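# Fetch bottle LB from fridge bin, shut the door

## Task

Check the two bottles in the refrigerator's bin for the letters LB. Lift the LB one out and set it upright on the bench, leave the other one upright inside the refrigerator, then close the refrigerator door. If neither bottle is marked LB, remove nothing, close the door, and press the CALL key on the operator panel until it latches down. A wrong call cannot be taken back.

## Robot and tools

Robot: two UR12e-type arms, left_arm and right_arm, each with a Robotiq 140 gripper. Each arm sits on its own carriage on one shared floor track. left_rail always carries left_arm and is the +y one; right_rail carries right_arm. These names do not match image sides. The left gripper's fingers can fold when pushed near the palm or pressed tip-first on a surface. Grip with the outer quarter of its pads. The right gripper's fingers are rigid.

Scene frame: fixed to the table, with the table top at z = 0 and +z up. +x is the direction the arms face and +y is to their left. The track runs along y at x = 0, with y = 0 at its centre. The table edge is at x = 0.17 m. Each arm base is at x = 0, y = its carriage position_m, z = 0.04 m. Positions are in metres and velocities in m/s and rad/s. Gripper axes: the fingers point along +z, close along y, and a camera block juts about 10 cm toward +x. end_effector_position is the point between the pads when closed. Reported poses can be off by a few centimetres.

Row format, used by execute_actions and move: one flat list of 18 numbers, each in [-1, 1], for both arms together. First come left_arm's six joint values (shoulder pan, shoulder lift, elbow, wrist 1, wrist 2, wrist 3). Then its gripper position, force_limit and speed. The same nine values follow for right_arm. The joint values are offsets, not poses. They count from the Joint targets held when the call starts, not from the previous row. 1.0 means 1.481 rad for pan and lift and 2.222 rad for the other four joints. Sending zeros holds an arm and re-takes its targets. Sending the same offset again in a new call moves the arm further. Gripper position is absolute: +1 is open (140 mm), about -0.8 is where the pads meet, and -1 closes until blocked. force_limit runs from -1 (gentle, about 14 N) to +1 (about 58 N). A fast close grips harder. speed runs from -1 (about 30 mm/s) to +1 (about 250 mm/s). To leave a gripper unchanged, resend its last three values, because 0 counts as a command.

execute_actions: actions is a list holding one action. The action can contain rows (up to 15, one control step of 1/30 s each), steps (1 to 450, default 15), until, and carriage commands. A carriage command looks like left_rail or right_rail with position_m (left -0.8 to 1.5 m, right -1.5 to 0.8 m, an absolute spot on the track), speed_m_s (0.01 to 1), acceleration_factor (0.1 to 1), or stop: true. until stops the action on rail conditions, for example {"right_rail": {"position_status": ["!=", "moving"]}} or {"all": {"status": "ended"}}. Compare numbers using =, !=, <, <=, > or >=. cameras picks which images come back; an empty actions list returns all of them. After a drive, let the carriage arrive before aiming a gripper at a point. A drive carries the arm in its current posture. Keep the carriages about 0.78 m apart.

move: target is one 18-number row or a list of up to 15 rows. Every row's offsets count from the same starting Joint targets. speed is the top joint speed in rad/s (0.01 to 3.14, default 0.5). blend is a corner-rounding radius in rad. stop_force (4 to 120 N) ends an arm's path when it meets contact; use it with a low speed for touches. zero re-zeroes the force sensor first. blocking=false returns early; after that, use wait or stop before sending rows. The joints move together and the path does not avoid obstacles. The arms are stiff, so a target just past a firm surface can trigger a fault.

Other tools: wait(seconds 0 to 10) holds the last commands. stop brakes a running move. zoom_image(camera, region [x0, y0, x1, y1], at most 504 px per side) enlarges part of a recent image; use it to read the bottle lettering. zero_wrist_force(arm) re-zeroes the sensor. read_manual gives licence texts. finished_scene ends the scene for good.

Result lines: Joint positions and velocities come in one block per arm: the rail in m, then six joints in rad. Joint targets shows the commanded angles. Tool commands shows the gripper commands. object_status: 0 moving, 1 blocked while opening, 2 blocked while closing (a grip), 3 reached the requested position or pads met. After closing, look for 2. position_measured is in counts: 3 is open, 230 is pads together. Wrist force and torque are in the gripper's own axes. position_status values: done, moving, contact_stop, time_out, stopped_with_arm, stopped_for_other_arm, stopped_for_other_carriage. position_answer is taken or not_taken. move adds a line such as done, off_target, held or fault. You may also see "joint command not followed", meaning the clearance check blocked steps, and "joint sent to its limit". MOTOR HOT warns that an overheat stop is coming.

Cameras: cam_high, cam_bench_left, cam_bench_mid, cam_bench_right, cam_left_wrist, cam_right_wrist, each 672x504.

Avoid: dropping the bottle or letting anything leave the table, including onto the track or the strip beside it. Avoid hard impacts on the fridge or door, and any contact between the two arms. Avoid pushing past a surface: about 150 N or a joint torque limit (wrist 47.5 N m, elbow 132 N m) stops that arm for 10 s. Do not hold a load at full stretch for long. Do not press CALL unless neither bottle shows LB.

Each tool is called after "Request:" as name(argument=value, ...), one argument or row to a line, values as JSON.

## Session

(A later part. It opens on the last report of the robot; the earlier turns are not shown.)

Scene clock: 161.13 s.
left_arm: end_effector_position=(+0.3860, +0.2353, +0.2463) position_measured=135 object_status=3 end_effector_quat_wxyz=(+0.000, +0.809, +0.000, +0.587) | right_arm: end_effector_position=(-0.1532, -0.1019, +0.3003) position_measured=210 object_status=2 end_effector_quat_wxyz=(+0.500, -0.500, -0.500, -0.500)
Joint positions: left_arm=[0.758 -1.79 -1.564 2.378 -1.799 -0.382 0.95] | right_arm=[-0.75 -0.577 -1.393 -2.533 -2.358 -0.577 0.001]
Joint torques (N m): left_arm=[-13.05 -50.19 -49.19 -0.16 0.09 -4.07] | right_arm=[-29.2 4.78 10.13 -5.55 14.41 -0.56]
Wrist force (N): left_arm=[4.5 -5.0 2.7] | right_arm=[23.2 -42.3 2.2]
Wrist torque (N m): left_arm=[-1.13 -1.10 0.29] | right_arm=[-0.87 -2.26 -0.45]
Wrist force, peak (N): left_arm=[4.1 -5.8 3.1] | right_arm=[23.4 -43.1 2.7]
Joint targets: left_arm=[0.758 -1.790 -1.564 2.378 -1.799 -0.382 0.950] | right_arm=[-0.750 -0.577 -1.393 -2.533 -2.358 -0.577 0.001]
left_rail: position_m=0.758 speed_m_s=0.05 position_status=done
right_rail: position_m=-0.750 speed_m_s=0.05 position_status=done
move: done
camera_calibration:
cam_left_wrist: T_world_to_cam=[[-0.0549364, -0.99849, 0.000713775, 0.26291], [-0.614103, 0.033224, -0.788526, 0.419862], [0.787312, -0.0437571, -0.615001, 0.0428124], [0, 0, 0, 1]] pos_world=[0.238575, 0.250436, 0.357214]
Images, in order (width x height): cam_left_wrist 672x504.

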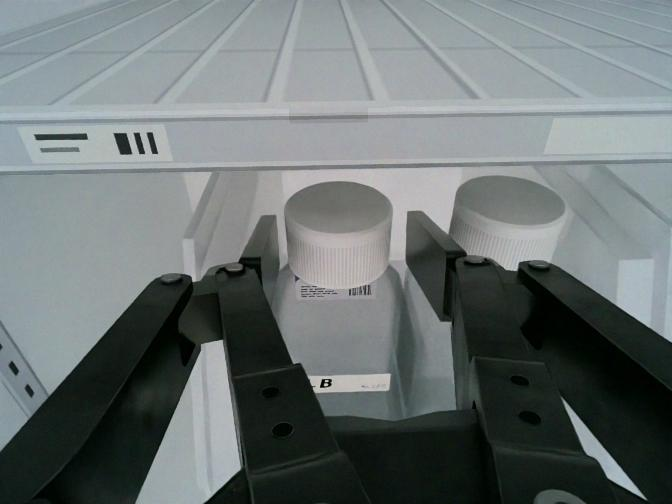

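Request:
execute_actions(
  actions=[
    {"left_rail":{"position_m":0.7602,"speed_m_s":0.05},"steps":15},
  ],
)

Request:
move(
  target=[-0.0159,-0.0031,-0.0030,0.0264,-0.0061,-0.0228,-0.05,-1,-1,0,0,0,0,0,0,-0.98,0,-1],
  speed=0.1,
  cameras=["cam_left_wrist"],
)

Scene clock: 162.53 s.
left_arm: end_effector_position=(+0.3859, +0.2373, +0.2463) position_measured=135 object_status=3 end_effector_quat_wxyz=(+0.000, +0.809, +0.000, +0.587) | right_arm: end_effector_position=(-0.1532, -0.1019, +0.3003) position_measured=210 object_status=2 end_effector_quat_wxyz=(+0.500, -0.500, -0.500, -0.500)
Joint positions: left_arm=[0.76 -1.79 -1.564 2.377 -1.799 -0.382 0.95] | right_arm=[-0.75 -0.577 -1.393 -2.533 -2.358 -0.577 0.001]
Joint torques (N m): left_arm=[-7.26 -43.48 -36.72 -0.8 0.63 -4.02] | right_arm=[-29.44 5.73 10.95 -4.59 14.29 -0.57]
Wrist force (N): left_arm=[4.4 -5.3 3.0] | right_arm=[23.2 -42.7 2.3]
Wrist torque (N m): left_arm=[-1.21 -1.08 0.29] | right_arm=[-0.95 -2.26 -0.44]
Wrist force, peak (N): left_arm=[4.2 -6.3 3.1] | right_arm=[23.3 -43.0 2.4]
Joint targets: left_arm=[0.760 -1.790 -1.564 2.378 -1.799 -0.382 0.950] | right_arm=[-0.750 -0.577 -1.393 -2.533 -2.358 -0.577 0.001]
Tool commands: left_gripper/position=-0.05 left_gripper/force_limit=-1.0 left_gripper/speed=-1.0 right_gripper/position=-0.98 right_gripper/force_limit=+0.0 right_gripper/speed=-1.0
left_rail: position_m=0.760 speed_m_s=0.05 position_status=done
right_rail: position_m=-0.750 speed_m_s=0.05 position_status=done

Scene clock: 163.57 s.
left_arm: end_effector_position=(+0.3740, +0.2374, +0.2461) position_measured=135 object_status=3 end_effector_quat_wxyz=(+0.000, +0.809, +0.000, +0.587) | right_arm: end_effector_position=(-0.1532, -0.1019, +0.3003) position_measured=210 object_status=2 end_effector_quat_wxyz=(+0.500, -0.500, -0.500, -0.500)
Joint positions: left_arm=[0.76 -1.813 -1.569 2.371 -1.741 -0.395 0.9] | right_arm=[-0.75 -0.577 -1.393 -2.533 -2.358 -0.577 0.001]
Joint torques (N m): left_arm=[-15.11 -50.64 -49.89 0.19 0.04 -4.17] | right_arm=[-29.47 2.44 12.06 -4.54 14.68 -0.74]
Wrist force (N): left_arm=[4.2 -5.6 3.0] | right_arm=[23.1 -42.9 1.9]
Wrist torque (N m): left_arm=[-1.26 -1.09 0.31] | right_arm=[-0.98 -2.23 -0.45]
Wrist force, peak (N): left_arm=[4.6 -5.3 3.3] | right_arm=[23.2 -43.1 2.4]
Joint targets: left_arm=[0.760 -1.813 -1.569 2.371 -1.740 -0.395 0.900] | right_arm=[-0.750 -0.577 -1.393 -2.533 -2.358 -0.577 0.001]
left_rail: position_m=0.760 speed_m_s=0.05 position_status=done
right_rail: position_m=-0.750 speed_m_s=0.05 position_status=done
move: done
camera_calibration:
cam_left_wrist: T_world_to_cam=[[-0.0550131, -0.998486, 0.000273733, 0.264421], [-0.614087, 0.0336179, -0.788522, 0.412165], [0.787318, -0.0435472, -0.615007, 0.0521729], [0, 0, 0, 1]] pos_world=[0.226575, 0.252436, 0.357016]
Images, in order (width x height): cam_left_wrist 672x504.

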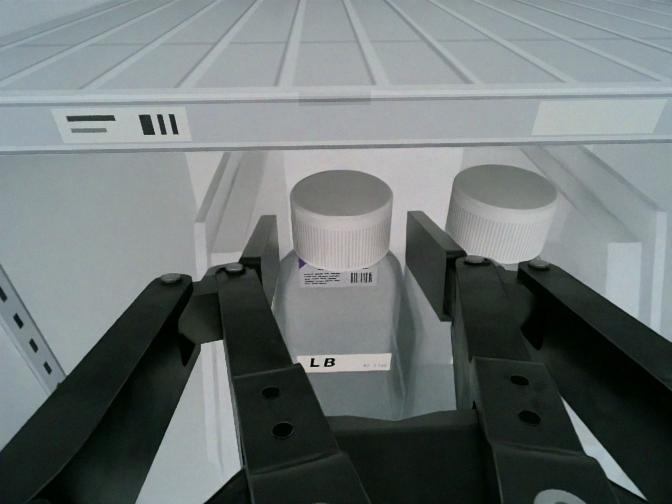

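Request:
move(
  target=[0,-0.0078,-0.0026,0.0078,0,0,-0.05,-1,-1,0,0,0,0,0,0,-0.98,0,-1],
  speed=0.1,
)

Request:
execute_actions(
  actions=[
    {"rows":[[0,0,0,0,0,0,-0.4,-1,-1,0,0,0,0,0,0,-0.98,0,-1]],"steps":50},
  ],
  cameras=["cam_left_wrist"],
)

Scene clock: 165.10 s.
left_arm: end_effector_position=(+0.3740, +0.2374, +0.2529) position_measured=135 object_status=3 end_effector_quat_wxyz=(+0.000, +0.809, +0.000, +0.587) | right_arm: end_effector_position=(-0.1532, -0.1019, +0.3003) position_measured=210 object_status=2 end_effector_quat_wxyz=(+0.500, -0.500, -0.500, -0.500)
Joint positions: left_arm=[0.76 -1.813 -1.58 2.365 -1.723 -0.395 0.9] | right_arm=[-0.75 -0.577 -1.393 -2.533 -2.358 -0.577 0.001]
Joint torques (N m): left_arm=[-8.93 -50.08 -50.68 0.49 -0.14 -4.21] | right_arm=[-29.23 5.76 13.18 -3.98 14.43 -0.49]
Wrist force (N): left_arm=[4.3 -4.9 2.4] | right_arm=[23.0 -42.7 2.1]
Wrist torque (N m): left_arm=[-1.11 -1.09 0.30] | right_arm=[-0.93 -2.18 -0.45]
Wrist force, peak (N): left_arm=[4.4 -5.7 2.7] | right_arm=[23.6 -42.9 2.1]
Joint targets: left_arm=[0.760 -1.813 -1.580 2.365 -1.723 -0.395 0.900] | right_arm=[-0.750 -0.577 -1.393 -2.533 -2.358 -0.577 0.001]
left_rail: position_m=0.760 speed_m_s=0.05 position_status=done
right_rail: position_m=-0.750 speed_m_s=0.05 position_status=done
move: done

Scene clock: 166.97 s.
left_arm: end_effector_position=(+0.3740, +0.2374, +0.2530) position_measured=159 object_status=2 end_effector_quat_wxyz=(+0.000, +0.809, +0.000, +0.587) | right_arm: end_effector_position=(-0.1532, -0.1019, +0.3003) position_measured=210 object_status=2 end_effector_quat_wxyz=(+0.500, -0.500, -0.500, -0.500)
Joint positions: left_arm=[0.76 -1.813 -1.581 2.365 -1.723 -0.395 0.9] | right_arm=[-0.75 -0.577 -1.393 -2.533 -2.358 -0.577 0.001]
Joint torques (N m): left_arm=[-11.59 -44.48 -49.12 -1.56 0.71 -3.73] | right_arm=[-31.78 3.63 14.54 -3.29 14.42 -0.43]
Wrist force (N): left_arm=[5.9 -6.8 1.5] | right_arm=[22.4 -42.6 2.3]
Wrist torque (N m): left_arm=[-1.26 -1.07 0.29] | right_arm=[-0.98 -2.13 -0.45]
Wrist force, peak (N): left_arm=[5.8 -6.9 1.6] | right_arm=[23.5 -43.1 1.9]
Joint targets: left_arm=[0.760 -1.813 -1.580 2.365 -1.723 -0.395 0.900] | right_arm=[-0.750 -0.577 -1.393 -2.533 -2.358 -0.577 0.001]
left_rail: position_m=0.760 speed_m_s=0.05 position_status=done
right_rail: position_m=-0.750 speed_m_s=0.05 position_status=done
camera_calibration:
cam_left_wrist: T_world_to_cam=[[-0.0550131, -0.998486, 0.000273733, 0.264419], [-0.614087, 0.0336179, -0.788522, 0.417606], [0.787318, -0.0435472, -0.615007, 0.0564164], [0, 0, 0, 1]] pos_world=[0.226575, 0.252436, 0.363916]
Images, in order (width x height): cam_left_wrist 672x504.

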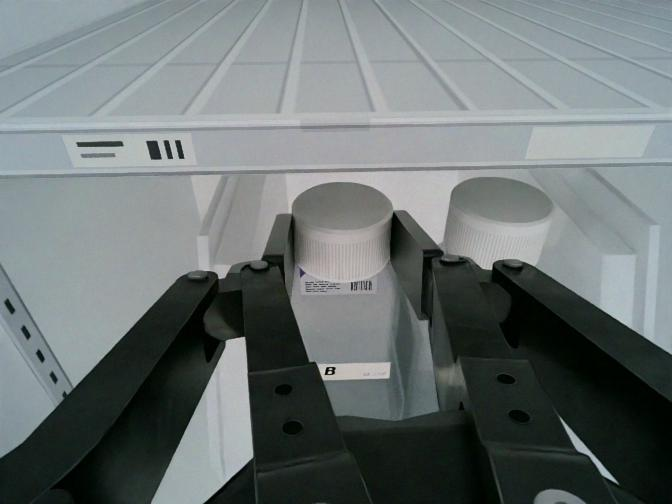

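Request:
execute_actions(
  actions=[
    {"rows":[[0,0,0,0,0,0,-0.95,0,-1,0,0,0,0,0,0,-0.98,0,-1]],"steps":50},
  ],
  cameras=["cam_left_wrist"],
)

Scene clock: 169.03 s.
left_arm: end_effector_position=(+0.3740, +0.2374, +0.2530) position_measured=162 object_status=2 end_effector_quat_wxyz=(+0.000, +0.809, +0.000, +0.587) | right_arm: end_effector_position=(-0.1532, -0.1019, +0.3003) position_measured=210 object_status=2 end_effector_quat_wxyz=(+0.500, -0.500, -0.500, -0.500)
Joint positions: left_arm=[0.76 -1.813 -1.581 2.365 -1.723 -0.395 0.9] | right_arm=[-0.75 -0.577 -1.393 -2.533 -2.358 -0.577 0.001]
Joint torques (N m): left_arm=[-10.8 -39.1 -46.55 -3.94 0.97 -3.71] | right_arm=[-29.34 5.45 15.29 -2.13 14.47 -0.85]
Wrist force (N): left_arm=[8.8 -7.4 -0.5] | right_arm=[22.2 -42.5 2.0]
Wrist torque (N m): left_arm=[-1.14 -0.83 0.32] | right_arm=[-1.03 -2.22 -0.45]
Wrist force, peak (N): left_arm=[8.8 -8.0 -0.3] | right_arm=[23.0 -42.6 2.2]
Joint targets: left_arm=[0.760 -1.813 -1.580 2.365 -1.723 -0.395 0.900] | right_arm=[-0.750 -0.577 -1.393 -2.533 -2.358 -0.577 0.001]
left_rail: position_m=0.760 speed_m_s=0.05 position_status=done
right_rail: position_m=-0.750 speed_m_s=0.05 position_status=done
camera_calibration:
cam_left_wrist: T_world_to_cam=[[-0.0550131, -0.998486, 0.000273733, 0.264419], [-0.614087, 0.0336179, -0.788522, 0.417606], [0.787318, -0.0435472, -0.615007, 0.0564164], [0, 0, 0, 1]] pos_world=[0.226575, 0.252436, 0.363916]
Images, in order (width x height): cam_left_wrist 672x504.

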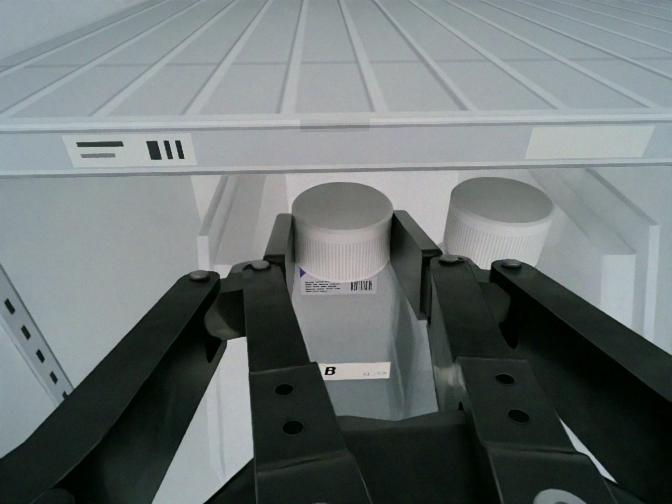

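Request:
move(
  target=[-0.0029,-0.0139,-0.0050,0.0192,-0.0008,-0.0057,-0.95,0,-1,0,0,0,0,0,0,-0.98,0,-1],
  speed=0.05,
  cameras=["cam_left_wrist"],
)

Scene clock: 172.87 s.
left_arm: end_effector_position=(+0.3720, +0.2381, +0.2650) position_measured=162 object_status=2 end_effector_quat_wxyz=(+0.000, +0.809, +0.000, +0.588) | right_arm: end_effector_position=(-0.1532, -0.1019, +0.3003) position_measured=210 object_status=2 end_effector_quat_wxyz=(+0.500, -0.500, -0.500, -0.500)
Joint positions: left_arm=[0.76 -1.817 -1.601 2.354 -1.681 -0.397 0.887] | right_arm=[-0.75 -0.577 -1.393 -2.533 -2.358 -0.577 0.001]
Joint torques (N m): left_arm=[-14.33 -49.34 -53.09 0.24 0.74 -4.28] | right_arm=[-32.51 3.19 14.54 -1.41 14.46 -0.94]
Wrist force (N): left_arm=[1.0 -5.3 4.2] | right_arm=[23.9 -42.1 1.8]
Wrist torque (N m): left_arm=[-1.18 -1.23 0.30] | right_arm=[-0.87 -2.35 -0.45]
Wrist force, peak (N): left_arm=[9.2 -7.9 -0.3] | right_arm=[23.6 -42.6 2.2]
Joint targets: left_arm=[0.760 -1.817 -1.601 2.354 -1.680 -0.397 0.887] | right_arm=[-0.750 -0.577 -1.393 -2.533 -2.358 -0.577 0.001]
left_rail: position_m=0.760 speed_m_s=0.05 position_status=done
right_rail: position_m=-0.750 speed_m_s=0.05 position_status=done
move: done
camera_calibration:
cam_left_wrist: T_world_to_cam=[[-0.0543852, -0.998519, 0.00123057, 0.264506], [-0.613184, 0.0324249, -0.789275, 0.426052], [0.788066, -0.0436795, -0.614039, 0.064919], [0, 0, 0, 1]] pos_world=[0.224473, 0.253135, 0.375809]
Images, in order (width x height): cam_left_wrist 672x504.

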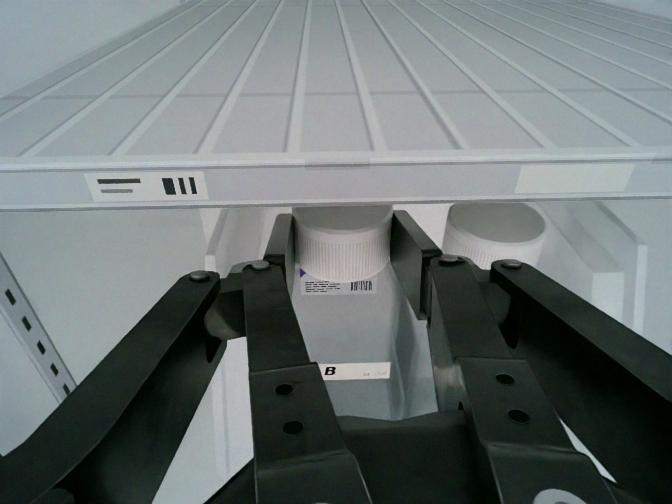

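Request:
execute_actions(
  actions=[
    {"rows":[[0,0,0,0,0,0,-1,1,-1,0,0,0,0,0,0,-0.98,0,-1]],"steps":45},
  ],
)

Request:
zoom_image(
  camera="cam_left_wrist",
  region=[0, 100, 500, 500],
)

Scene clock: 174.83 s.
left_arm: end_effector_position=(+0.3720, +0.2381, +0.2651) position_measured=163 object_status=2 end_effector_quat_wxyz=(+0.001, +0.809, +0.000, +0.588) | right_arm: end_effector_position=(-0.1532, -0.1019, +0.3003) position_measured=210 object_status=2 end_effector_quat_wxyz=(+0.500, -0.500, -0.500, -0.500)
Joint positions: left_arm=[0.76 -1.817 -1.601 2.354 -1.68 -0.397 0.887] | right_arm=[-0.75 -0.577 -1.393 -2.533 -2.358 -0.577 0.001]
Joint torques (N m): left_arm=[-10.65 -51.35 -52.04 0.28 1.28 -3.85] | right_arm=[-32.04 3.56 13.7 -1.37 14.38 -0.88]
Wrist force (N): left_arm=[1.0 -5.5 4.0] | right_arm=[23.3 -42.5 2.1]
Wrist torque (N m): left_arm=[-1.23 -1.25 0.31] | right_arm=[-0.94 -2.20 -0.45]
Wrist force, peak (N): left_arm=[0.6 -5.5 4.4] | right_arm=[24.0 -43.0 2.1]
Joint targets: left_arm=[0.760 -1.817 -1.601 2.354 -1.680 -0.397 0.887] | right_arm=[-0.750 -0.577 -1.393 -2.533 -2.358 -0.577 0.001]
left_rail: position_m=0.760 speed_m_s=0.05 position_status=done
right_rail: position_m=-0.750 speed_m_s=0.05 position_status=done

Scaled by 1.008 from the camera's 672x504 image, which has a finer 960x720 frame.
This view is cut from an older image: the scene may have changed since it was taken.

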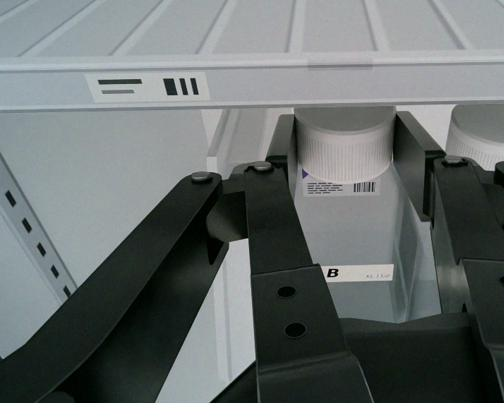

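Request:
move(
  target=[
    [-0.0381,0.0458,-0.0182,0.1543,0.0203,-0.1615,-1,1,-1,0,0,0,0,0,0,-0.98,0,-1],
    [-0.0750,0.1204,-0.0439,0.3140,0.0162,-0.3366,-1,1,-1,0,0,0,0,0,0,-0.98,0,-1],
  ],
  speed=0.2,
  blend=[0.03,0],
  stop_force=20,
  cameras=["cam_left_wrist"],
)

Scene clock: 180.07 s.
left_arm: end_effector_position=(+0.3308, +0.2379, +0.2671) position_measured=163 object_status=2 end_effector_quat_wxyz=(+0.000, +0.725, +0.000, +0.688) | right_arm: end_effector_position=(-0.1532, -0.1019, +0.3003) position_measured=210 object_status=2 end_effector_quat_wxyz=(+0.500, -0.500, -0.500, -0.500)
Joint positions: left_arm=[0.76 -1.929 -1.423 2.256 -0.983 -0.361 0.139] | right_arm=[-0.75 -0.577 -1.393 -2.533 -2.358 -0.577 0.001]
Joint torques (N m): left_arm=[-11.94 -33.64 -45.35 4.19 -2.14 -3.83] | right_arm=[-35.68 4.14 10.4 -1.49 14.75 -0.92]
Wrist force (N): left_arm=[0.3 -6.3 3.2] | right_arm=[23.5 -42.6 1.9]
Wrist torque (N m): left_arm=[-1.61 -1.28 0.43] | right_arm=[-0.96 -2.27 -0.45]
Wrist force, peak (N): left_arm=[0.1 -6.1 3.9] | right_arm=[23.4 -43.3 2.1]
Joint targets: left_arm=[0.760 -1.929 -1.423 2.256 -0.983 -0.361 0.139] | right_arm=[-0.750 -0.577 -1.393 -2.533 -2.358 -0.577 0.001]
left_rail: position_m=0.760 speed_m_s=0.05 position_status=done
right_rail: position_m=-0.750 speed_m_s=0.05 position_status=done
move: done
camera_calibration:
cam_left_wrist: T_world_to_cam=[[-0.0530056, -0.998502, -0.0135851, 0.265481], [-0.387746, 0.0331165, -0.921171, 0.362934], [0.920241, -0.0435597, -0.38892, -0.00525556], [0, 0, 0, 1]] pos_world=[0.159635, 0.252836, 0.335887]
Images, in order (width x height): cam_left_wrist 672x504.

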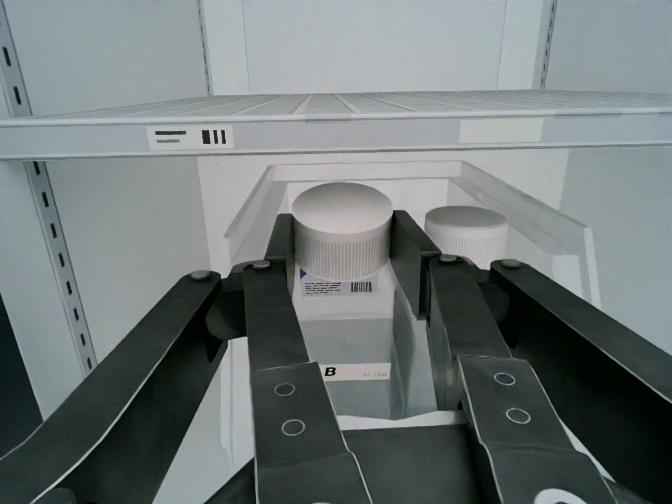

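Request:
move(
  target=[
    [-0.0266,0.1300,-0.0266,0.1460,-0.0238,-0.1901,-1,1,-1,0,0,0,0,0,0,-0.98,0,-1],
    [-0.0352,0.2585,-0.0496,0.2397,-0.0628,-0.3295,-1,1,-1,0,0,0,0,0,0,-0.98,0,-1],
  ],
  speed=0.2,
  blend=[0.03,0],
  stop_force=20,
  cameras=["cam_left_wrist"],
)

Scene clock: 185.27 s.
left_arm: end_effector_position=(+0.2889, +0.2382, +0.2428) position_measured=163 object_status=2 end_effector_quat_wxyz=(+0.000, +0.595, -0.001, +0.804) | right_arm: end_effector_position=(-0.1532, -0.1019, +0.3003) position_measured=210 object_status=2 end_effector_quat_wxyz=(+0.500, -0.500, -0.500, -0.500)
Joint positions: left_arm=[0.76 -1.981 -1.04 2.146 -0.45 -0.5 -0.593] | right_arm=[-0.75 -0.577 -1.393 -2.533 -2.358 -0.577 0.001]
Joint torques (N m): left_arm=[-12.95 -50.88 -31.42 7.35 -4.15 -4.03] | right_arm=[-39.17 4.12 6.96 -1.44 14.82 -1.16]
Wrist force (N): left_arm=[2.1 -5.9 5.7] | right_arm=[23.0 -42.8 2.3]
Wrist torque (N m): left_arm=[-1.41 -0.92 0.48] | right_arm=[-0.95 -2.26 -0.45]
Wrist force, peak (N): left_arm=[2.1 -5.9 5.7] | right_arm=[23.6 -43.0 2.2]
Joint targets: left_arm=[0.760 -1.981 -1.040 2.146 -0.450 -0.500 -0.593] | right_arm=[-0.750 -0.577 -1.393 -2.533 -2.358 -0.577 0.001]
left_rail: position_m=0.760 speed_m_s=0.05 position_status=done
right_rail: position_m=-0.750 speed_m_s=0.05 position_status=done
move: done
camera_calibration:
cam_left_wrist: T_world_to_cam=[[-0.0452795, -0.998452, -0.0323113, 0.265614], [-0.0487873, 0.034516, -0.998213, 0.244669], [0.997782, -0.0436222, -0.0502746, -0.0806904], [0, 0, 0, 1]] pos_world=[0.104475, 0.253238, 0.248757]
Images, in order (width x height): cam_left_wrist 672x504.

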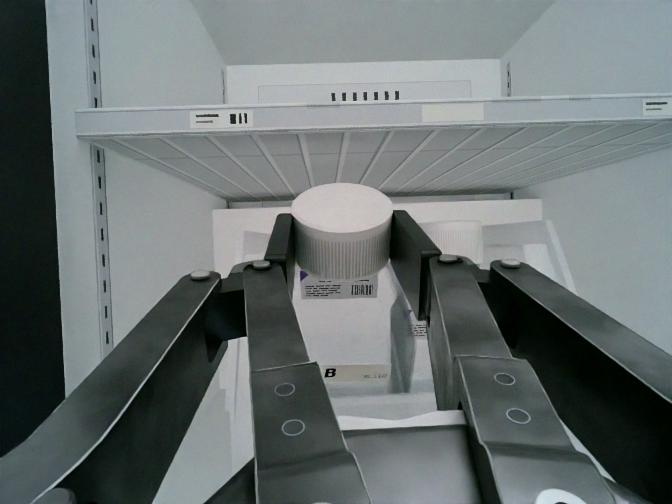

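Request:
move(
  target=[-0.0073,0.1232,-0.0283,0.0977,-0.0834,-0.1250,-1,1,-1,0,0,0,0,0,0,-0.98,0,-1],
  speed=0.1,
  stop_force=15,
  cameras=["cam_left_wrist"],
)

Scene clock: 189.23 s.
left_arm: end_effector_position=(+0.2460, +0.2382, +0.2612) position_measured=163 object_status=2 end_effector_quat_wxyz=(+0.000, +0.485, +0.000, +0.875) | right_arm: end_effector_position=(-0.1532, -0.1019, +0.3003) position_measured=210 object_status=2 end_effector_quat_wxyz=(+0.500, -0.500, -0.500, -0.500)
Joint positions: left_arm=[0.76 -1.992 -0.857 2.083 -0.233 -0.686 -0.871] | right_arm=[-0.75 -0.577 -1.393 -2.533 -2.358 -0.577 0.001]
Joint torques (N m): left_arm=[-11.07 -59.82 -22.71 8.96 -5.87 -3.97] | right_arm=[-41.18 4.77 3.84 -1.39 14.82 -0.78]
Wrist force (N): left_arm=[0.3 -6.1 2.6] | right_arm=[22.9 -42.5 2.2]
Wrist torque (N m): left_arm=[-1.69 -1.38 0.47] | right_arm=[-0.95 -2.16 -0.44]
Wrist force, peak (N): left_arm=[1.8 -6.0 5.5] | right_arm=[23.7 -43.1 2.1]
Joint targets: left_arm=[0.760 -1.992 -0.857 2.083 -0.233 -0.686 -0.871] | right_arm=[-0.750 -0.577 -1.393 -2.533 -2.358 -0.577 0.001]
left_rail: position_m=0.760 speed_m_s=0.05 position_status=done
right_rail: position_m=-0.750 speed_m_s=0.05 position_status=done
move: done
camera_calibration:
cam_left_wrist: T_world_to_cam=[[-0.035382, -0.998507, -0.0416076, 0.264327], [0.211438, 0.0332119, -0.976827, 0.191717], [0.976751, -0.0433595, 0.209947, -0.0998629], [0, 0, 0, 1]] pos_world=[0.0663573, 0.253235, 0.219238]
Images, in order (width x height): cam_left_wrist 672x504.

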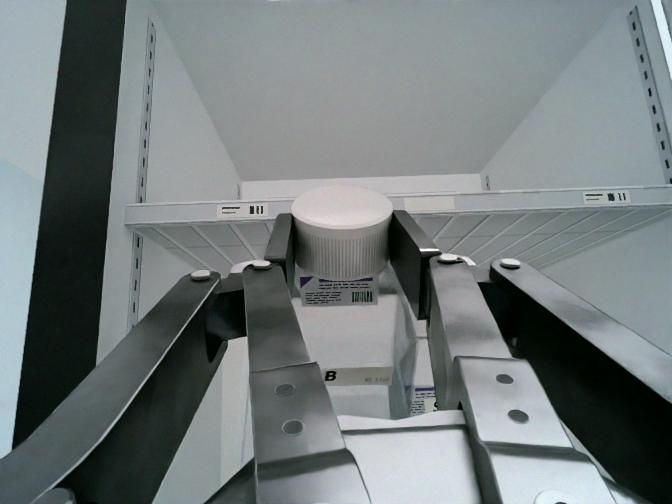

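Request:
move(
  target=[
    [-0.0564,-0.0115,-0.0047,0.0156,-0.0499,0.0193,-1,1,-1,0,0,0,0,0,0,-0.98,0,-1],
    [-0.1452,-0.0783,-0.0145,0.0263,-0.0843,0.0844,-1,1,-1,0,0,0,0,0,0,-0.98,0,-1],
  ],
  speed=0.08,
  blend=[0.02,0],
  stop_force=12,
  cameras=["cam_left_wrist","cam_high"],
)

Scene clock: 193.83 s.
left_arm: end_effector_position=(+0.1027, +0.2376, +0.3545) position_measured=163 object_status=2 end_effector_quat_wxyz=(+0.000, +0.446, +0.000, +0.895) | right_arm: end_effector_position=(-0.1532, -0.1019, +0.3003) position_measured=210 object_status=2 end_effector_quat_wxyz=(+0.500, -0.500, -0.500, -0.500)
Joint positions: left_arm=[0.76 -2.207 -0.973 2.051 -0.175 -0.873 -0.683] | right_arm=[-0.75 -0.577 -1.393 -2.533 -2.358 -0.577 0.001]
Joint torques (N m): left_arm=[-12.88 -84.19 -29.86 9.59 -5.49 3.82] | right_arm=[-41.57 6 3.32 -1.85 14.65 -0.94]
Wrist force (N): left_arm=[0.1 -6.0 1.7] | right_arm=[23.5 -42.5 2.3]
Wrist torque (N m): left_arm=[-1.69 -1.35 0.32] | right_arm=[-0.98 -2.27 -0.44]
Wrist force, peak (N): left_arm=[-0.1 -6.1 3.4] | right_arm=[23.9 -43.1 2.2]
Joint targets: left_arm=[0.760 -2.207 -0.973 2.051 -0.175 -0.873 -0.683] | right_arm=[-0.750 -0.577 -1.393 -2.533 -2.358 -0.577 0.001]
left_rail: position_m=0.760 speed_m_s=0.05 position_status=done
right_rail: position_m=-0.750 speed_m_s=0.05 position_status=done
move: done
camera_calibration:
cam_left_wrist: T_world_to_cam=[[-0.0306362, -0.998517, -0.0450127, 0.263209], [0.295099, 0.0339907, -0.954862, 0.296617], [0.954975, -0.0425365, 0.29362, -0.00710195], [0, 0, 0, 1]] pos_world=[-0.0726853, 0.252434, 0.297161]
Images, in order (width x height): cam_high 672x504, cam_left_wrist 672x504.

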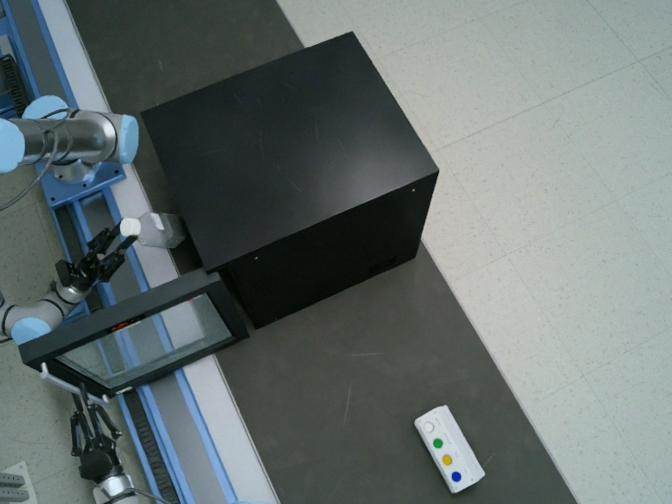

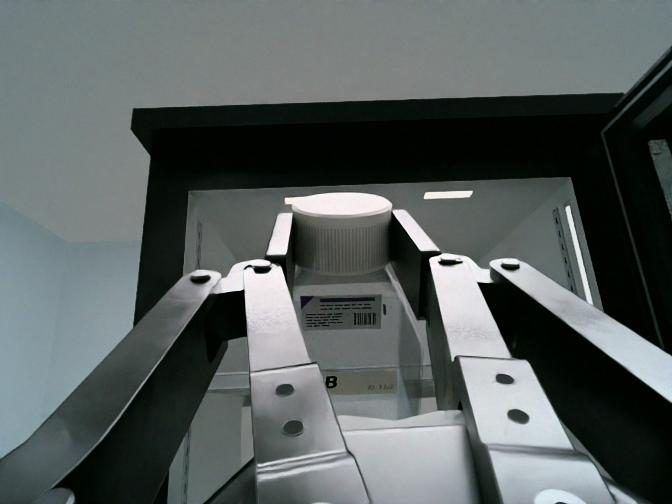

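Request:
move(
  target=[
    [-0.0955,0.0123,-0.0301,-0.0149,-0.0416,0.0604,-1,1,-1,0,0,0,0,0,0,-0.98,0,-1],
    [-0.1494,-0.1928,-0.0396,-0.1352,0.0012,0.2403,-1,1,-1,0,0,0,0,0,0,-0.98,0,-1],
    [-0.1402,-0.3827,-0.0427,-0.2932,-0.0060,0.4281,-1,1,-1,0,0,0,0,0,0,-0.98,0,-1],
  ],
  speed=[0.12,0.3,0.3],
  blend=[0.03,0.03,0],
  cameras=["cam_left_wrist","cam_high"],
)

Scene clock: 199.30 s.
left_arm: end_effector_position=(-0.0005, +0.2384, +0.3870) position_measured=163 object_status=2 end_effector_quat_wxyz=(+0.000, +0.809, +0.000, +0.588) | right_arm: end_effector_position=(-0.1532, -0.1019, +0.3003) position_measured=210 object_status=2 end_effector_quat_wxyz=(+0.500, -0.500, -0.500, -0.500)
Joint positions: left_arm=[0.76 -2.414 -1.54 1.956 -0.826 -0.886 0.268] | right_arm=[-0.75 -0.577 -1.393 -2.533 -2.358 -0.577 0.001]
Joint torques (N m): left_arm=[12.09 -62.16 -59.11 -1.74 -1.81 3.88] | right_arm=[-42.02 4.24 2.87 -1.76 14.94 -0.81]
Wrist force (N): left_arm=[1.2 -5.8 3.7] | right_arm=[23.4 -42.8 2.6]
Wrist torque (N m): left_arm=[-1.36 -1.24 0.22] | right_arm=[-1.04 -2.22 -0.44]
Wrist force, peak (N): left_arm=[2.1 -6.4 3.4] | right_arm=[24.0 -42.9 2.4]
Joint targets: left_arm=[0.760 -2.414 -1.540 1.956 -0.826 -0.886 0.268] | right_arm=[-0.750 -0.577 -1.393 -2.533 -2.358 -0.577 0.001]
left_rail: position_m=0.760 speed_m_s=0.05 position_status=done
right_rail: position_m=-0.750 speed_m_s=0.05 position_status=done
move: done
camera_calibration:
cam_left_wrist: T_world_to_cam=[[-0.0540125, -0.99854, 0.000177353, 0.244775], [-0.612624, 0.0329975, -0.789685, 0.293931], [0.788527, -0.0427615, -0.613512, 0.432983], [0, 0, 0, 1]] pos_world=[-0.148129, 0.253234, 0.49771]
Images, in order (width x height): cam_high 672x504, cam_left_wrist 672x504.

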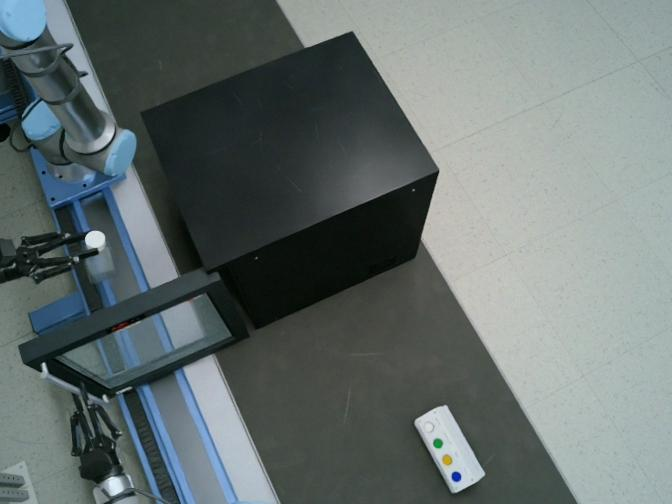

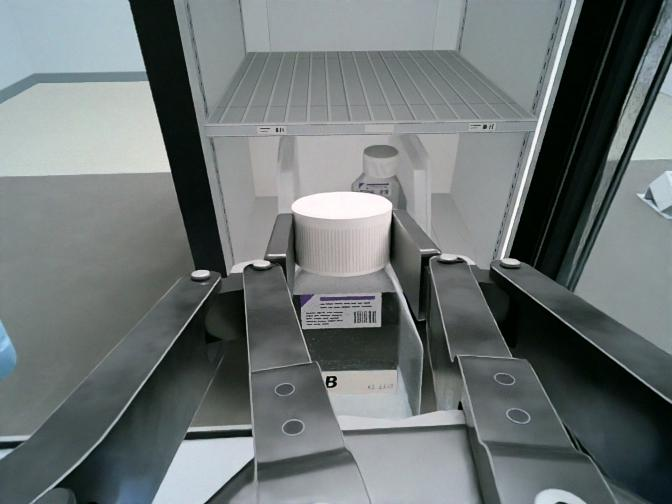

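Request:
execute_actions(
  actions=[
    {"left_rail":{"position_m":1.27,"speed_m_s":0.4,"acceleration_factor":0.5},"steps":150,"until":{"left_rail":{"position_status":["!=","moving"]}}},
  ],
)

Request:
move(
  target=[0.3107,0.0609,0.1092,0.0347,0.2262,-0.1206,-1,1,-1,0,0,0,0,0,0,-0.98,0,-1],
  speed=0.3,
  cameras=["cam_left_wrist","cam_high","cam_bench_left"],
)

Request:
zoom_image(
  camera="cam_bench_left",
  region=[220, 200, 420, 350],
)

Scene clock: 203.60 s.
left_arm: end_effector_position=(-0.0005, +0.7482, +0.3870) position_measured=163 object_status=2 end_effector_quat_wxyz=(+0.000, +0.809, +0.000, +0.588) | right_arm: end_effector_position=(-0.1532, -0.1019, +0.3003) position_measured=210 object_status=2 end_effector_quat_wxyz=(+0.500, -0.500, -0.500, -0.500)
Joint positions: left_arm=[1.27 -2.414 -1.54 1.956 -0.826 -0.886 0.268] | right_arm=[-0.75 -0.577 -1.393 -2.533 -2.358 -0.577 0.001]
Joint torques (N m): left_arm=[5.27 -52.51 -40.62 2.57 0.43 3.4] | right_arm=[-40.54 5.91 3.5 -1.79 14.83 -0.91]
Wrist force (N): left_arm=[1.5 -5.7 3.9] | right_arm=[23.5 -42.1 2.0]
Wrist torque (N m): left_arm=[-1.34 -1.31 0.22] | right_arm=[-0.87 -2.25 -0.45]
Wrist force, peak (N): left_arm=[1.3 -7.1 4.2] | right_arm=[23.3 -42.9 2.2]
Joint targets: left_arm=[1.270 -2.414 -1.540 1.956 -0.826 -0.886 0.268] | right_arm=[-0.750 -0.577 -1.393 -2.533 -2.358 -0.577 0.001]
Tool commands: left_gripper/position=-1.0 left_gripper/force_limit=+1.0 left_gripper/speed=-1.0 right_gripper/position=-0.98 right_gripper/force_limit=+0.0 right_gripper/speed=-1.0
left_rail: position_m=1.270 speed_m_s=0.40 position_status=done
right_rail: position_m=-0.750 speed_m_s=0.05 position_status=done

Scene clock: 205.87 s.
left_arm: end_effector_position=(+0.3178, +0.7483, +0.3200) position_measured=163 object_status=2 end_effector_quat_wxyz=(+0.000, +0.707, +0.000, +0.707) | right_arm: end_effector_position=(-0.1532, -0.1019, +0.3003) position_measured=210 object_status=2 end_effector_quat_wxyz=(+0.500, -0.500, -0.500, -0.500)
Joint positions: left_arm=[1.27 -1.954 -1.45 2.199 -0.749 -0.384 0] | right_arm=[-0.75 -0.577 -1.393 -2.533 -2.358 -0.577 0.001]
Joint torques (N m): left_arm=[9.21 -34.3 -24.91 4.74 2.51 -4.15] | right_arm=[-41.93 5.77 3.56 -1.59 15.35 -0.93]
Wrist force (N): left_arm=[-0.3 -5.7 3.3] | right_arm=[23.4 -42.2 2.3]
Wrist torque (N m): left_arm=[-1.46 -1.08 0.42] | right_arm=[-0.90 -2.24 -0.44]
Wrist force, peak (N): left_arm=[-0.3 -6.4 5.6] | right_arm=[23.5 -42.8 1.8]
Joint targets: left_arm=[1.270 -1.954 -1.450 2.199 -0.749 -0.384 0.000] | right_arm=[-0.750 -0.577 -1.393 -2.533 -2.358 -0.577 0.001]
left_rail: position_m=1.270 speed_m_s=0.40 position_status=done
right_rail: position_m=-0.750 speed_m_s=0.05 position_status=done
move: done
camera_calibration:
cam_left_wrist: T_world_to_cam=[[-0.0511828, -0.99855, -0.0166862, 0.775695], [-0.339117, 0.0330927, -0.940162, 0.380344], [0.939351, -0.0424615, -0.340319, 0.0270794], [0, 0, 0, 1]] pos_world=[0.143246, 0.763133, 0.379744]
Images, in order (width x height): cam_high 672x504, cam_bench_left 672x504, cam_left_wrist 672x504.

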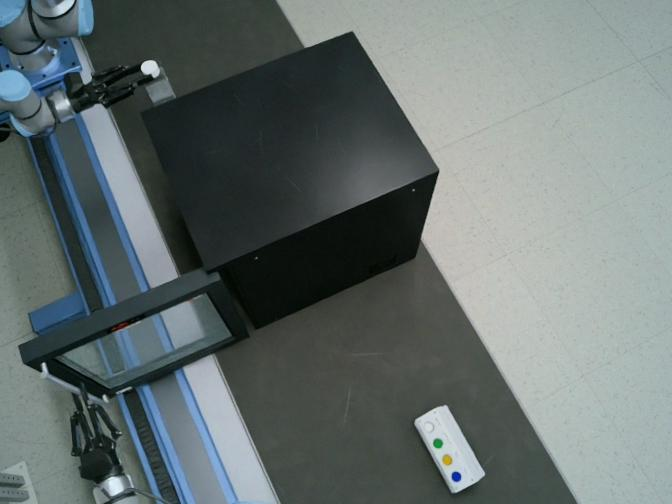

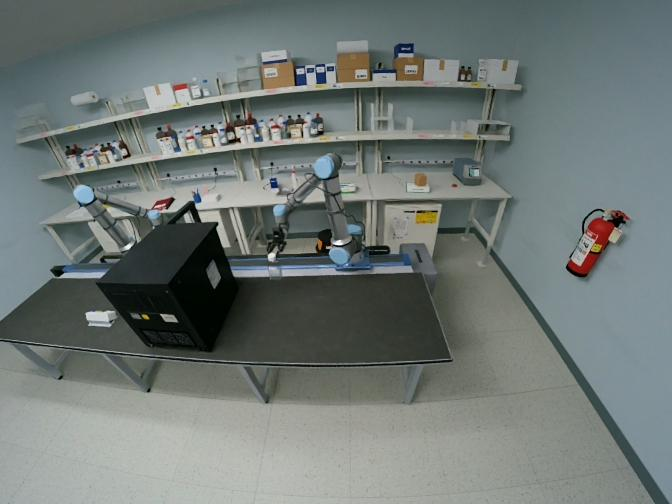

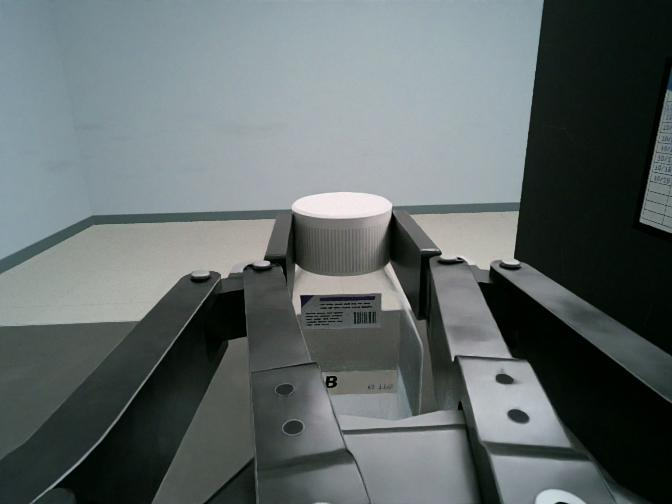

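Scaled by 2.520 from the camera's 672x504 image, which has a finer 960x720 frame.

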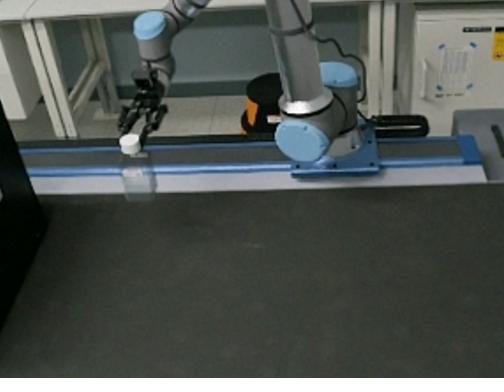

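Request:
zoom_image(
  camera="cam_high",
  region=[100, 30, 220, 130],
)

Scaled by 4.200 from the camera's 672x504 image, which has a finer 960x720 frame.

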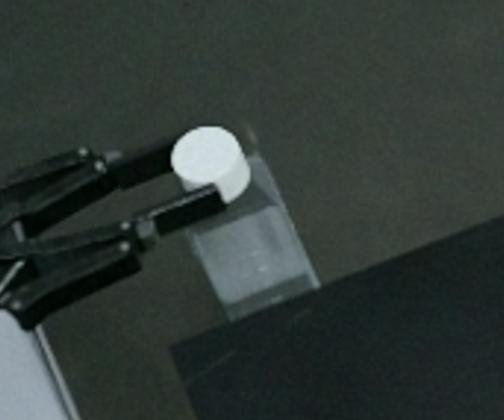

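Request:
move(
  target=[0,0.1418,0.0324,-0.1270,0,0,-1,1,-1,0,0,0,0,0,0,-0.98,0,-1],
  speed=0.15,
  stop_force=8,
)

Request:
move(
  target=[0,0.0442,0.0043,-0.0337,0,0,-1,1,-1,0,0,0,0,0,0,-0.98,0,-1],
  speed=0.02,
  stop_force=5,
  cameras=["cam_left_wrist","cam_bench_left"],
)

Request:
zoom_image(
  camera="cam_bench_left",
  region=[240, 230, 320, 290],
)

Scene clock: 209.97 s.
left_arm: end_effector_position=(+0.3178, +0.7480, +0.1900) position_measured=163 object_status=2 end_effector_quat_wxyz=(+0.000, +0.707, +0.000, +0.707) | right_arm: end_effector_position=(-0.1532, -0.1019, +0.3003) position_measured=210 object_status=2 end_effector_quat_wxyz=(+0.500, -0.500, -0.500, -0.500)
Joint positions: left_arm=[1.27 -1.954 -1.24 2.271 -1.031 -0.384 0] | right_arm=[-0.75 -0.577 -1.393 -2.533 -2.358 -0.577 0.001]
Joint torques (N m): left_arm=[3.67 -41.9 -14.39 -1.24 1.76 -3.69] | right_arm=[-41.49 7.07 2.47 -1.64 15.02 -0.39]
Wrist force (N): left_arm=[0.0 -5.6 2.9] | right_arm=[23.8 -42.8 2.4]
Wrist torque (N m): left_arm=[-1.41 -1.13 0.47] | right_arm=[-1.03 -2.31 -0.45]
Wrist force, peak (N): left_arm=[-0.1 -6.0 3.9] | right_arm=[23.6 -43.0 2.9]
Joint targets: left_arm=[1.270 -1.954 -1.240 2.271 -1.031 -0.384 0.000] | right_arm=[-0.750 -0.577 -1.393 -2.533 -2.358 -0.577 0.001]
left_rail: position_m=1.270 speed_m_s=0.40 position_status=done
right_rail: position_m=-0.750 speed_m_s=0.05 position_status=done
move: done

Scene clock: 214.50 s.
left_arm: end_effector_position=(+0.3178, +0.7479, +0.1613) position_measured=163 object_status=2 end_effector_quat_wxyz=(+0.000, +0.707, +0.000, +0.707) | right_arm: end_effector_position=(-0.1532, -0.1019, +0.3003) position_measured=210 object_status=2 end_effector_quat_wxyz=(+0.500, -0.500, -0.500, -0.500)
Joint positions: left_arm=[1.27 -1.954 -1.186 2.279 -1.093 -0.384 0] | right_arm=[-0.75 -0.577 -1.393 -2.533 -2.358 -0.577 0.001]
Joint torques (N m): left_arm=[-3.6 -69.8 -33.24 4.23 0.88 -3.82] | right_arm=[-40.58 7.59 2.61 -1.87 15.09 -0.76]
Wrist force (N): left_arm=[2.5 -6.3 5.9] | right_arm=[23.5 -42.4 2.0]
Wrist torque (N m): left_arm=[-1.46 -0.54 0.45] | right_arm=[-0.94 -2.27 -0.45]
Wrist force, peak (N): left_arm=[21.8 -7.9 6.8] | right_arm=[23.7 -43.1 2.4]
Joint targets: left_arm=[1.270 -1.954 -1.186 2.279 -1.093 -0.384 0.000] | right_arm=[-0.750 -0.577 -1.393 -2.533 -2.358 -0.577 0.001]
left_rail: position_m=1.270 speed_m_s=0.40 position_status=done
right_rail: position_m=-0.750 speed_m_s=0.05 position_status=done
move: contact (left_arm); left_arm: the wrist 1 is farthest, 0.013 rad from its target
camera_calibration:
cam_left_wrist: T_world_to_cam=[[-0.0511812, -0.99855, -0.016687, 0.772645], [-0.339028, 0.0330889, -0.940194, 0.231057], [0.939383, -0.0424629, -0.34023, -0.0270037], [0, 0, 0, 1]] pos_world=[0.143246, 0.762733, 0.220944]
Images, in order (width x height): cam_bench_left 672x504, cam_left_wrist 672x504.

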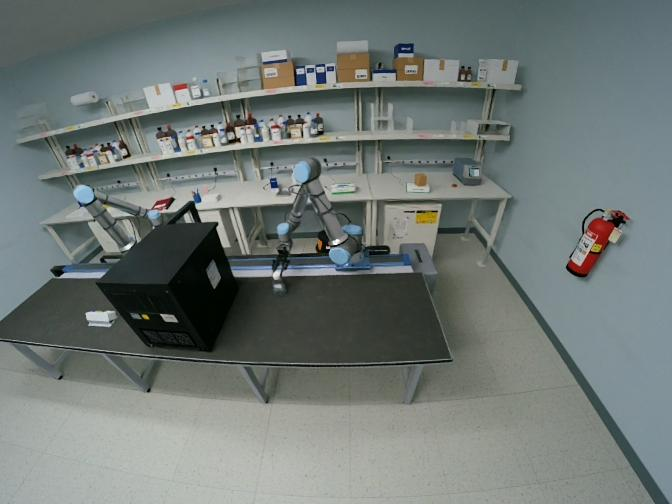

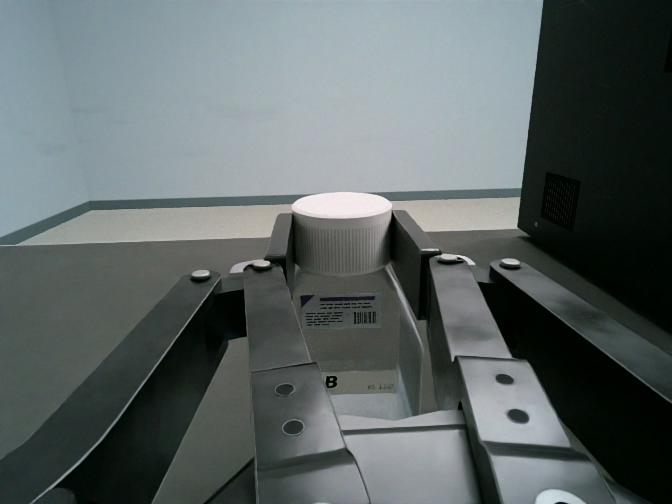

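Scaled by 6.300 from the camera's 672x504 image, which has a finer 960x720 frame.

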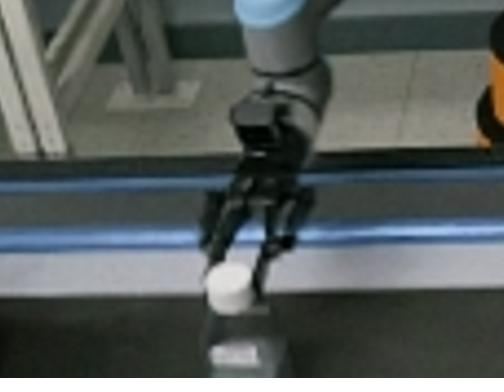

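Request:
wait(
  seconds=0.1,
  cameras=["cam_high","cam_bench_left"],
)

Request:
zoom_image(
  camera="cam_high",
  region=[120, 50, 220, 130],
)

Request:
zoom_image(
  camera="cam_bench_left",
  region=[260, 265, 310, 305],
)

Scene clock: 214.97 s.
left_arm: end_effector_position=(+0.3178, +0.7479, +0.1613) position_measured=163 object_status=2 end_effector_quat_wxyz=(+0.000, +0.707, +0.000, +0.707) | right_arm: end_effector_position=(-0.1532, -0.1019, +0.3003) position_measured=210 object_status=2 end_effector_quat_wxyz=(+0.500, -0.500, -0.500, -0.500)
Joint positions: left_arm=[1.27 -1.954 -1.186 2.279 -1.093 -0.384 0] | right_arm=[-0.75 -0.577 -1.393 -2.533 -2.358 -0.577 0.001]
Joint torques (N m): left_arm=[-5.16 -68.4 -33.69 3.92 1.14 -4.02] | right_arm=[-41.26 7.29 2.93 -1.57 15.12 -1.23]
Wrist force (N): left_arm=[2.8 -6.1 6.0] | right_arm=[23.5 -42.6 2.2]
Wrist torque (N m): left_arm=[-1.41 -0.63 0.45] | right_arm=[-0.98 -2.28 -0.44]
Wrist force, peak (N): left_arm=[3.0 -6.2 6.1] | right_arm=[23.6 -42.6 2.4]
Joint targets: left_arm=[1.270 -1.954 -1.186 2.279 -1.093 -0.384 0.000] | right_arm=[-0.750 -0.577 -1.393 -2.533 -2.358 -0.577 0.001]
Tool commands: left_gripper/position=-1.0 left_gripper/force_limit=+1.0 left_gripper/speed=-1.0 right_gripper/position=-0.98 right_gripper/force_limit=+0.0 right_gripper/speed=-1.0
left_rail: position_m=1.270 speed_m_s=0.40 position_status=done
right_rail: position_m=-0.750 speed_m_s=0.05 position_status=done
wait: 0.10 s; at rest from the start
Images, in order (width x height): cam_high 672x504, cam_bench_left 672x504.

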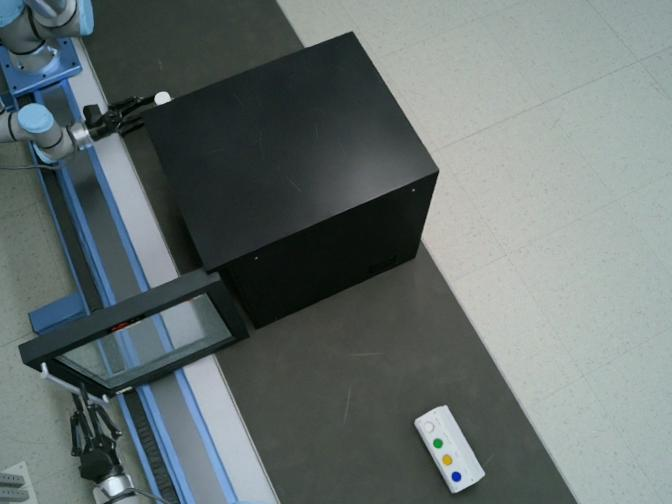

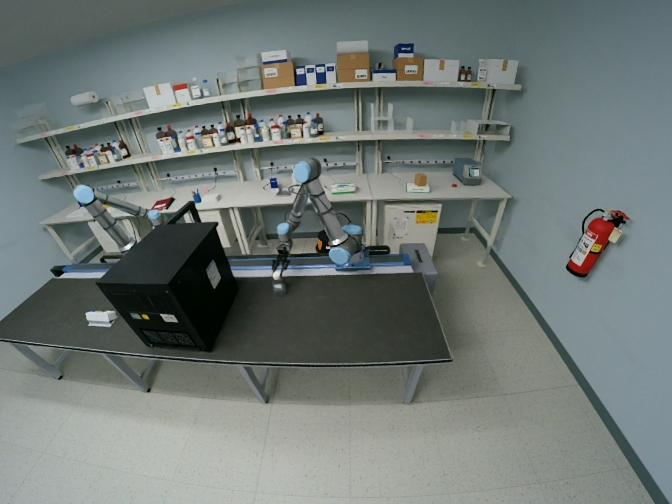

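Scaled by 5.040 from the camera's 672x504 image, which has a finer 960x720 frame.

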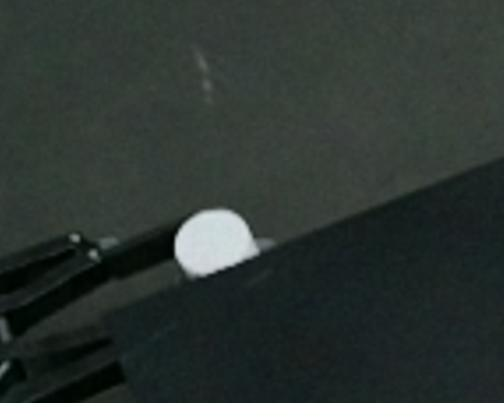

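Scaled by 10.080 from the camera's 672x504 image, which has a finer 960x720 frame.

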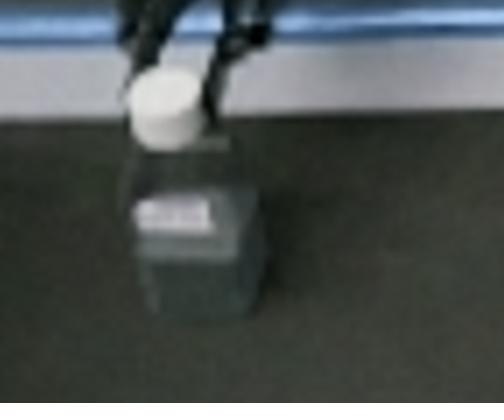

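Request:
move(
  target=[0,0.0038,0.0004,-0.0029,0,0,-1,1,-1,0,0,0,0,0,0,-0.98,0,-1],
  speed=0.01,
  stop_force=12,
)

Scene clock: 216.40 s.
left_arm: end_effector_position=(+0.3178, +0.7478, +0.1611) position_measured=163 object_status=2 end_effector_quat_wxyz=(+0.000, +0.707, +0.000, +0.707) | right_arm: end_effector_position=(-0.1532, -0.1019, +0.3003) position_measured=210 object_status=2 end_effector_quat_wxyz=(+0.500, -0.500, -0.500, -0.500)
Joint positions: left_arm=[1.27 -1.954 -1.186 2.279 -1.093 -0.384 0] | right_arm=[-0.75 -0.577 -1.393 -2.533 -2.358 -0.577 0.001]
Joint torques (N m): left_arm=[-1.02 -65.16 -22.46 2.26 1.08 -3.89] | right_arm=[-41.37 5.26 3.53 -2.21 14.7 -0.82]
Wrist force (N): left_arm=[15.5 -7.3 8.1] | right_arm=[23.3 -42.2 2.0]
Wrist torque (N m): left_arm=[-1.37 -0.04 0.40] | right_arm=[-0.91 -2.24 -0.46]
Wrist force, peak (N): left_arm=[22.8 -8.0 9.0] | right_arm=[23.5 -42.8 2.1]
Joint targets: left_arm=[1.270 -1.954 -1.186 2.279 -1.093 -0.384 0.000] | right_arm=[-0.750 -0.577 -1.393 -2.533 -2.358 -0.577 0.001]
left_rail: position_m=1.270 speed_m_s=0.40 position_status=done
right_rail: position_m=-0.750 speed_m_s=0.05 position_status=done
move: contact (left_arm)

Request:
execute_actions(
  actions=[
    {"rows":[[0,0,0,0,0,0,-0.05,-1,-1,0,0,0,0,0,0,-0.98,0,-1]],"steps":50},
  ],
  cameras=["cam_left_wrist"],
)

Scene clock: 218.47 s.
left_arm: end_effector_position=(+0.3178, +0.7479, +0.1611) position_measured=135 object_status=3 end_effector_quat_wxyz=(+0.000, +0.707, +0.000, +0.707) | right_arm: end_effector_position=(-0.1532, -0.1019, +0.3003) position_measured=210 object_status=2 end_effector_quat_wxyz=(+0.500, -0.500, -0.500, -0.500)
Joint positions: left_arm=[1.27 -1.954 -1.186 2.279 -1.093 -0.384 0] | right_arm=[-0.75 -0.577 -1.393 -2.533 -2.358 -0.577 0.001]
Joint torques (N m): left_arm=[-4.75 -64.02 -23.27 1.52 1.23 -3.55] | right_arm=[-44.11 5.8 3.42 -1.83 15.08 -0.91]
Wrist force (N): left_arm=[2.3 -5.7 5.0] | right_arm=[23.5 -42.3 2.5]
Wrist torque (N m): left_arm=[-1.46 -0.63 0.44] | right_arm=[-0.92 -2.27 -0.45]
Wrist force, peak (N): left_arm=[16.1 -7.1 8.0] | right_arm=[23.2 -43.0 2.3]
Joint targets: left_arm=[1.270 -1.954 -1.186 2.279 -1.093 -0.384 0.000] | right_arm=[-0.750 -0.577 -1.393 -2.533 -2.358 -0.577 0.001]
left_rail: position_m=1.270 speed_m_s=0.40 position_status=done
right_rail: position_m=-0.750 speed_m_s=0.05 position_status=done
camera_calibration:
cam_left_wrist: T_world_to_cam=[[-0.0511812, -0.99855, -0.016687, 0.772542], [-0.339028, 0.0330889, -0.940194, 0.230872], [0.939383, -0.0424629, -0.34023, -0.027076], [0, 0, 0, 1]] pos_world=[0.143246, 0.762633, 0.220744]
Images, in order (width x height): cam_left_wrist 672x504.

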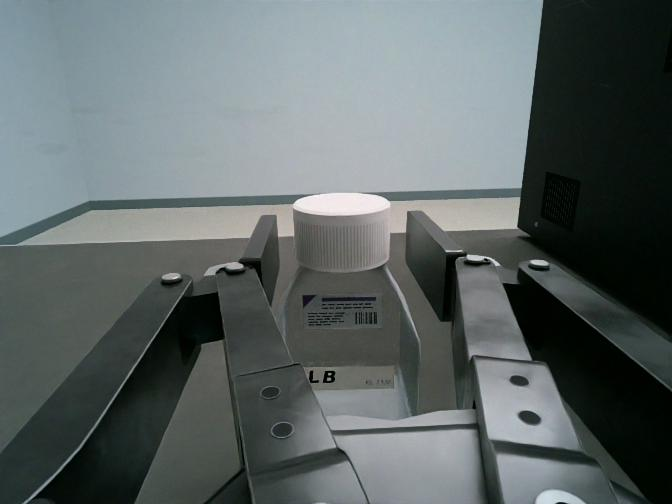

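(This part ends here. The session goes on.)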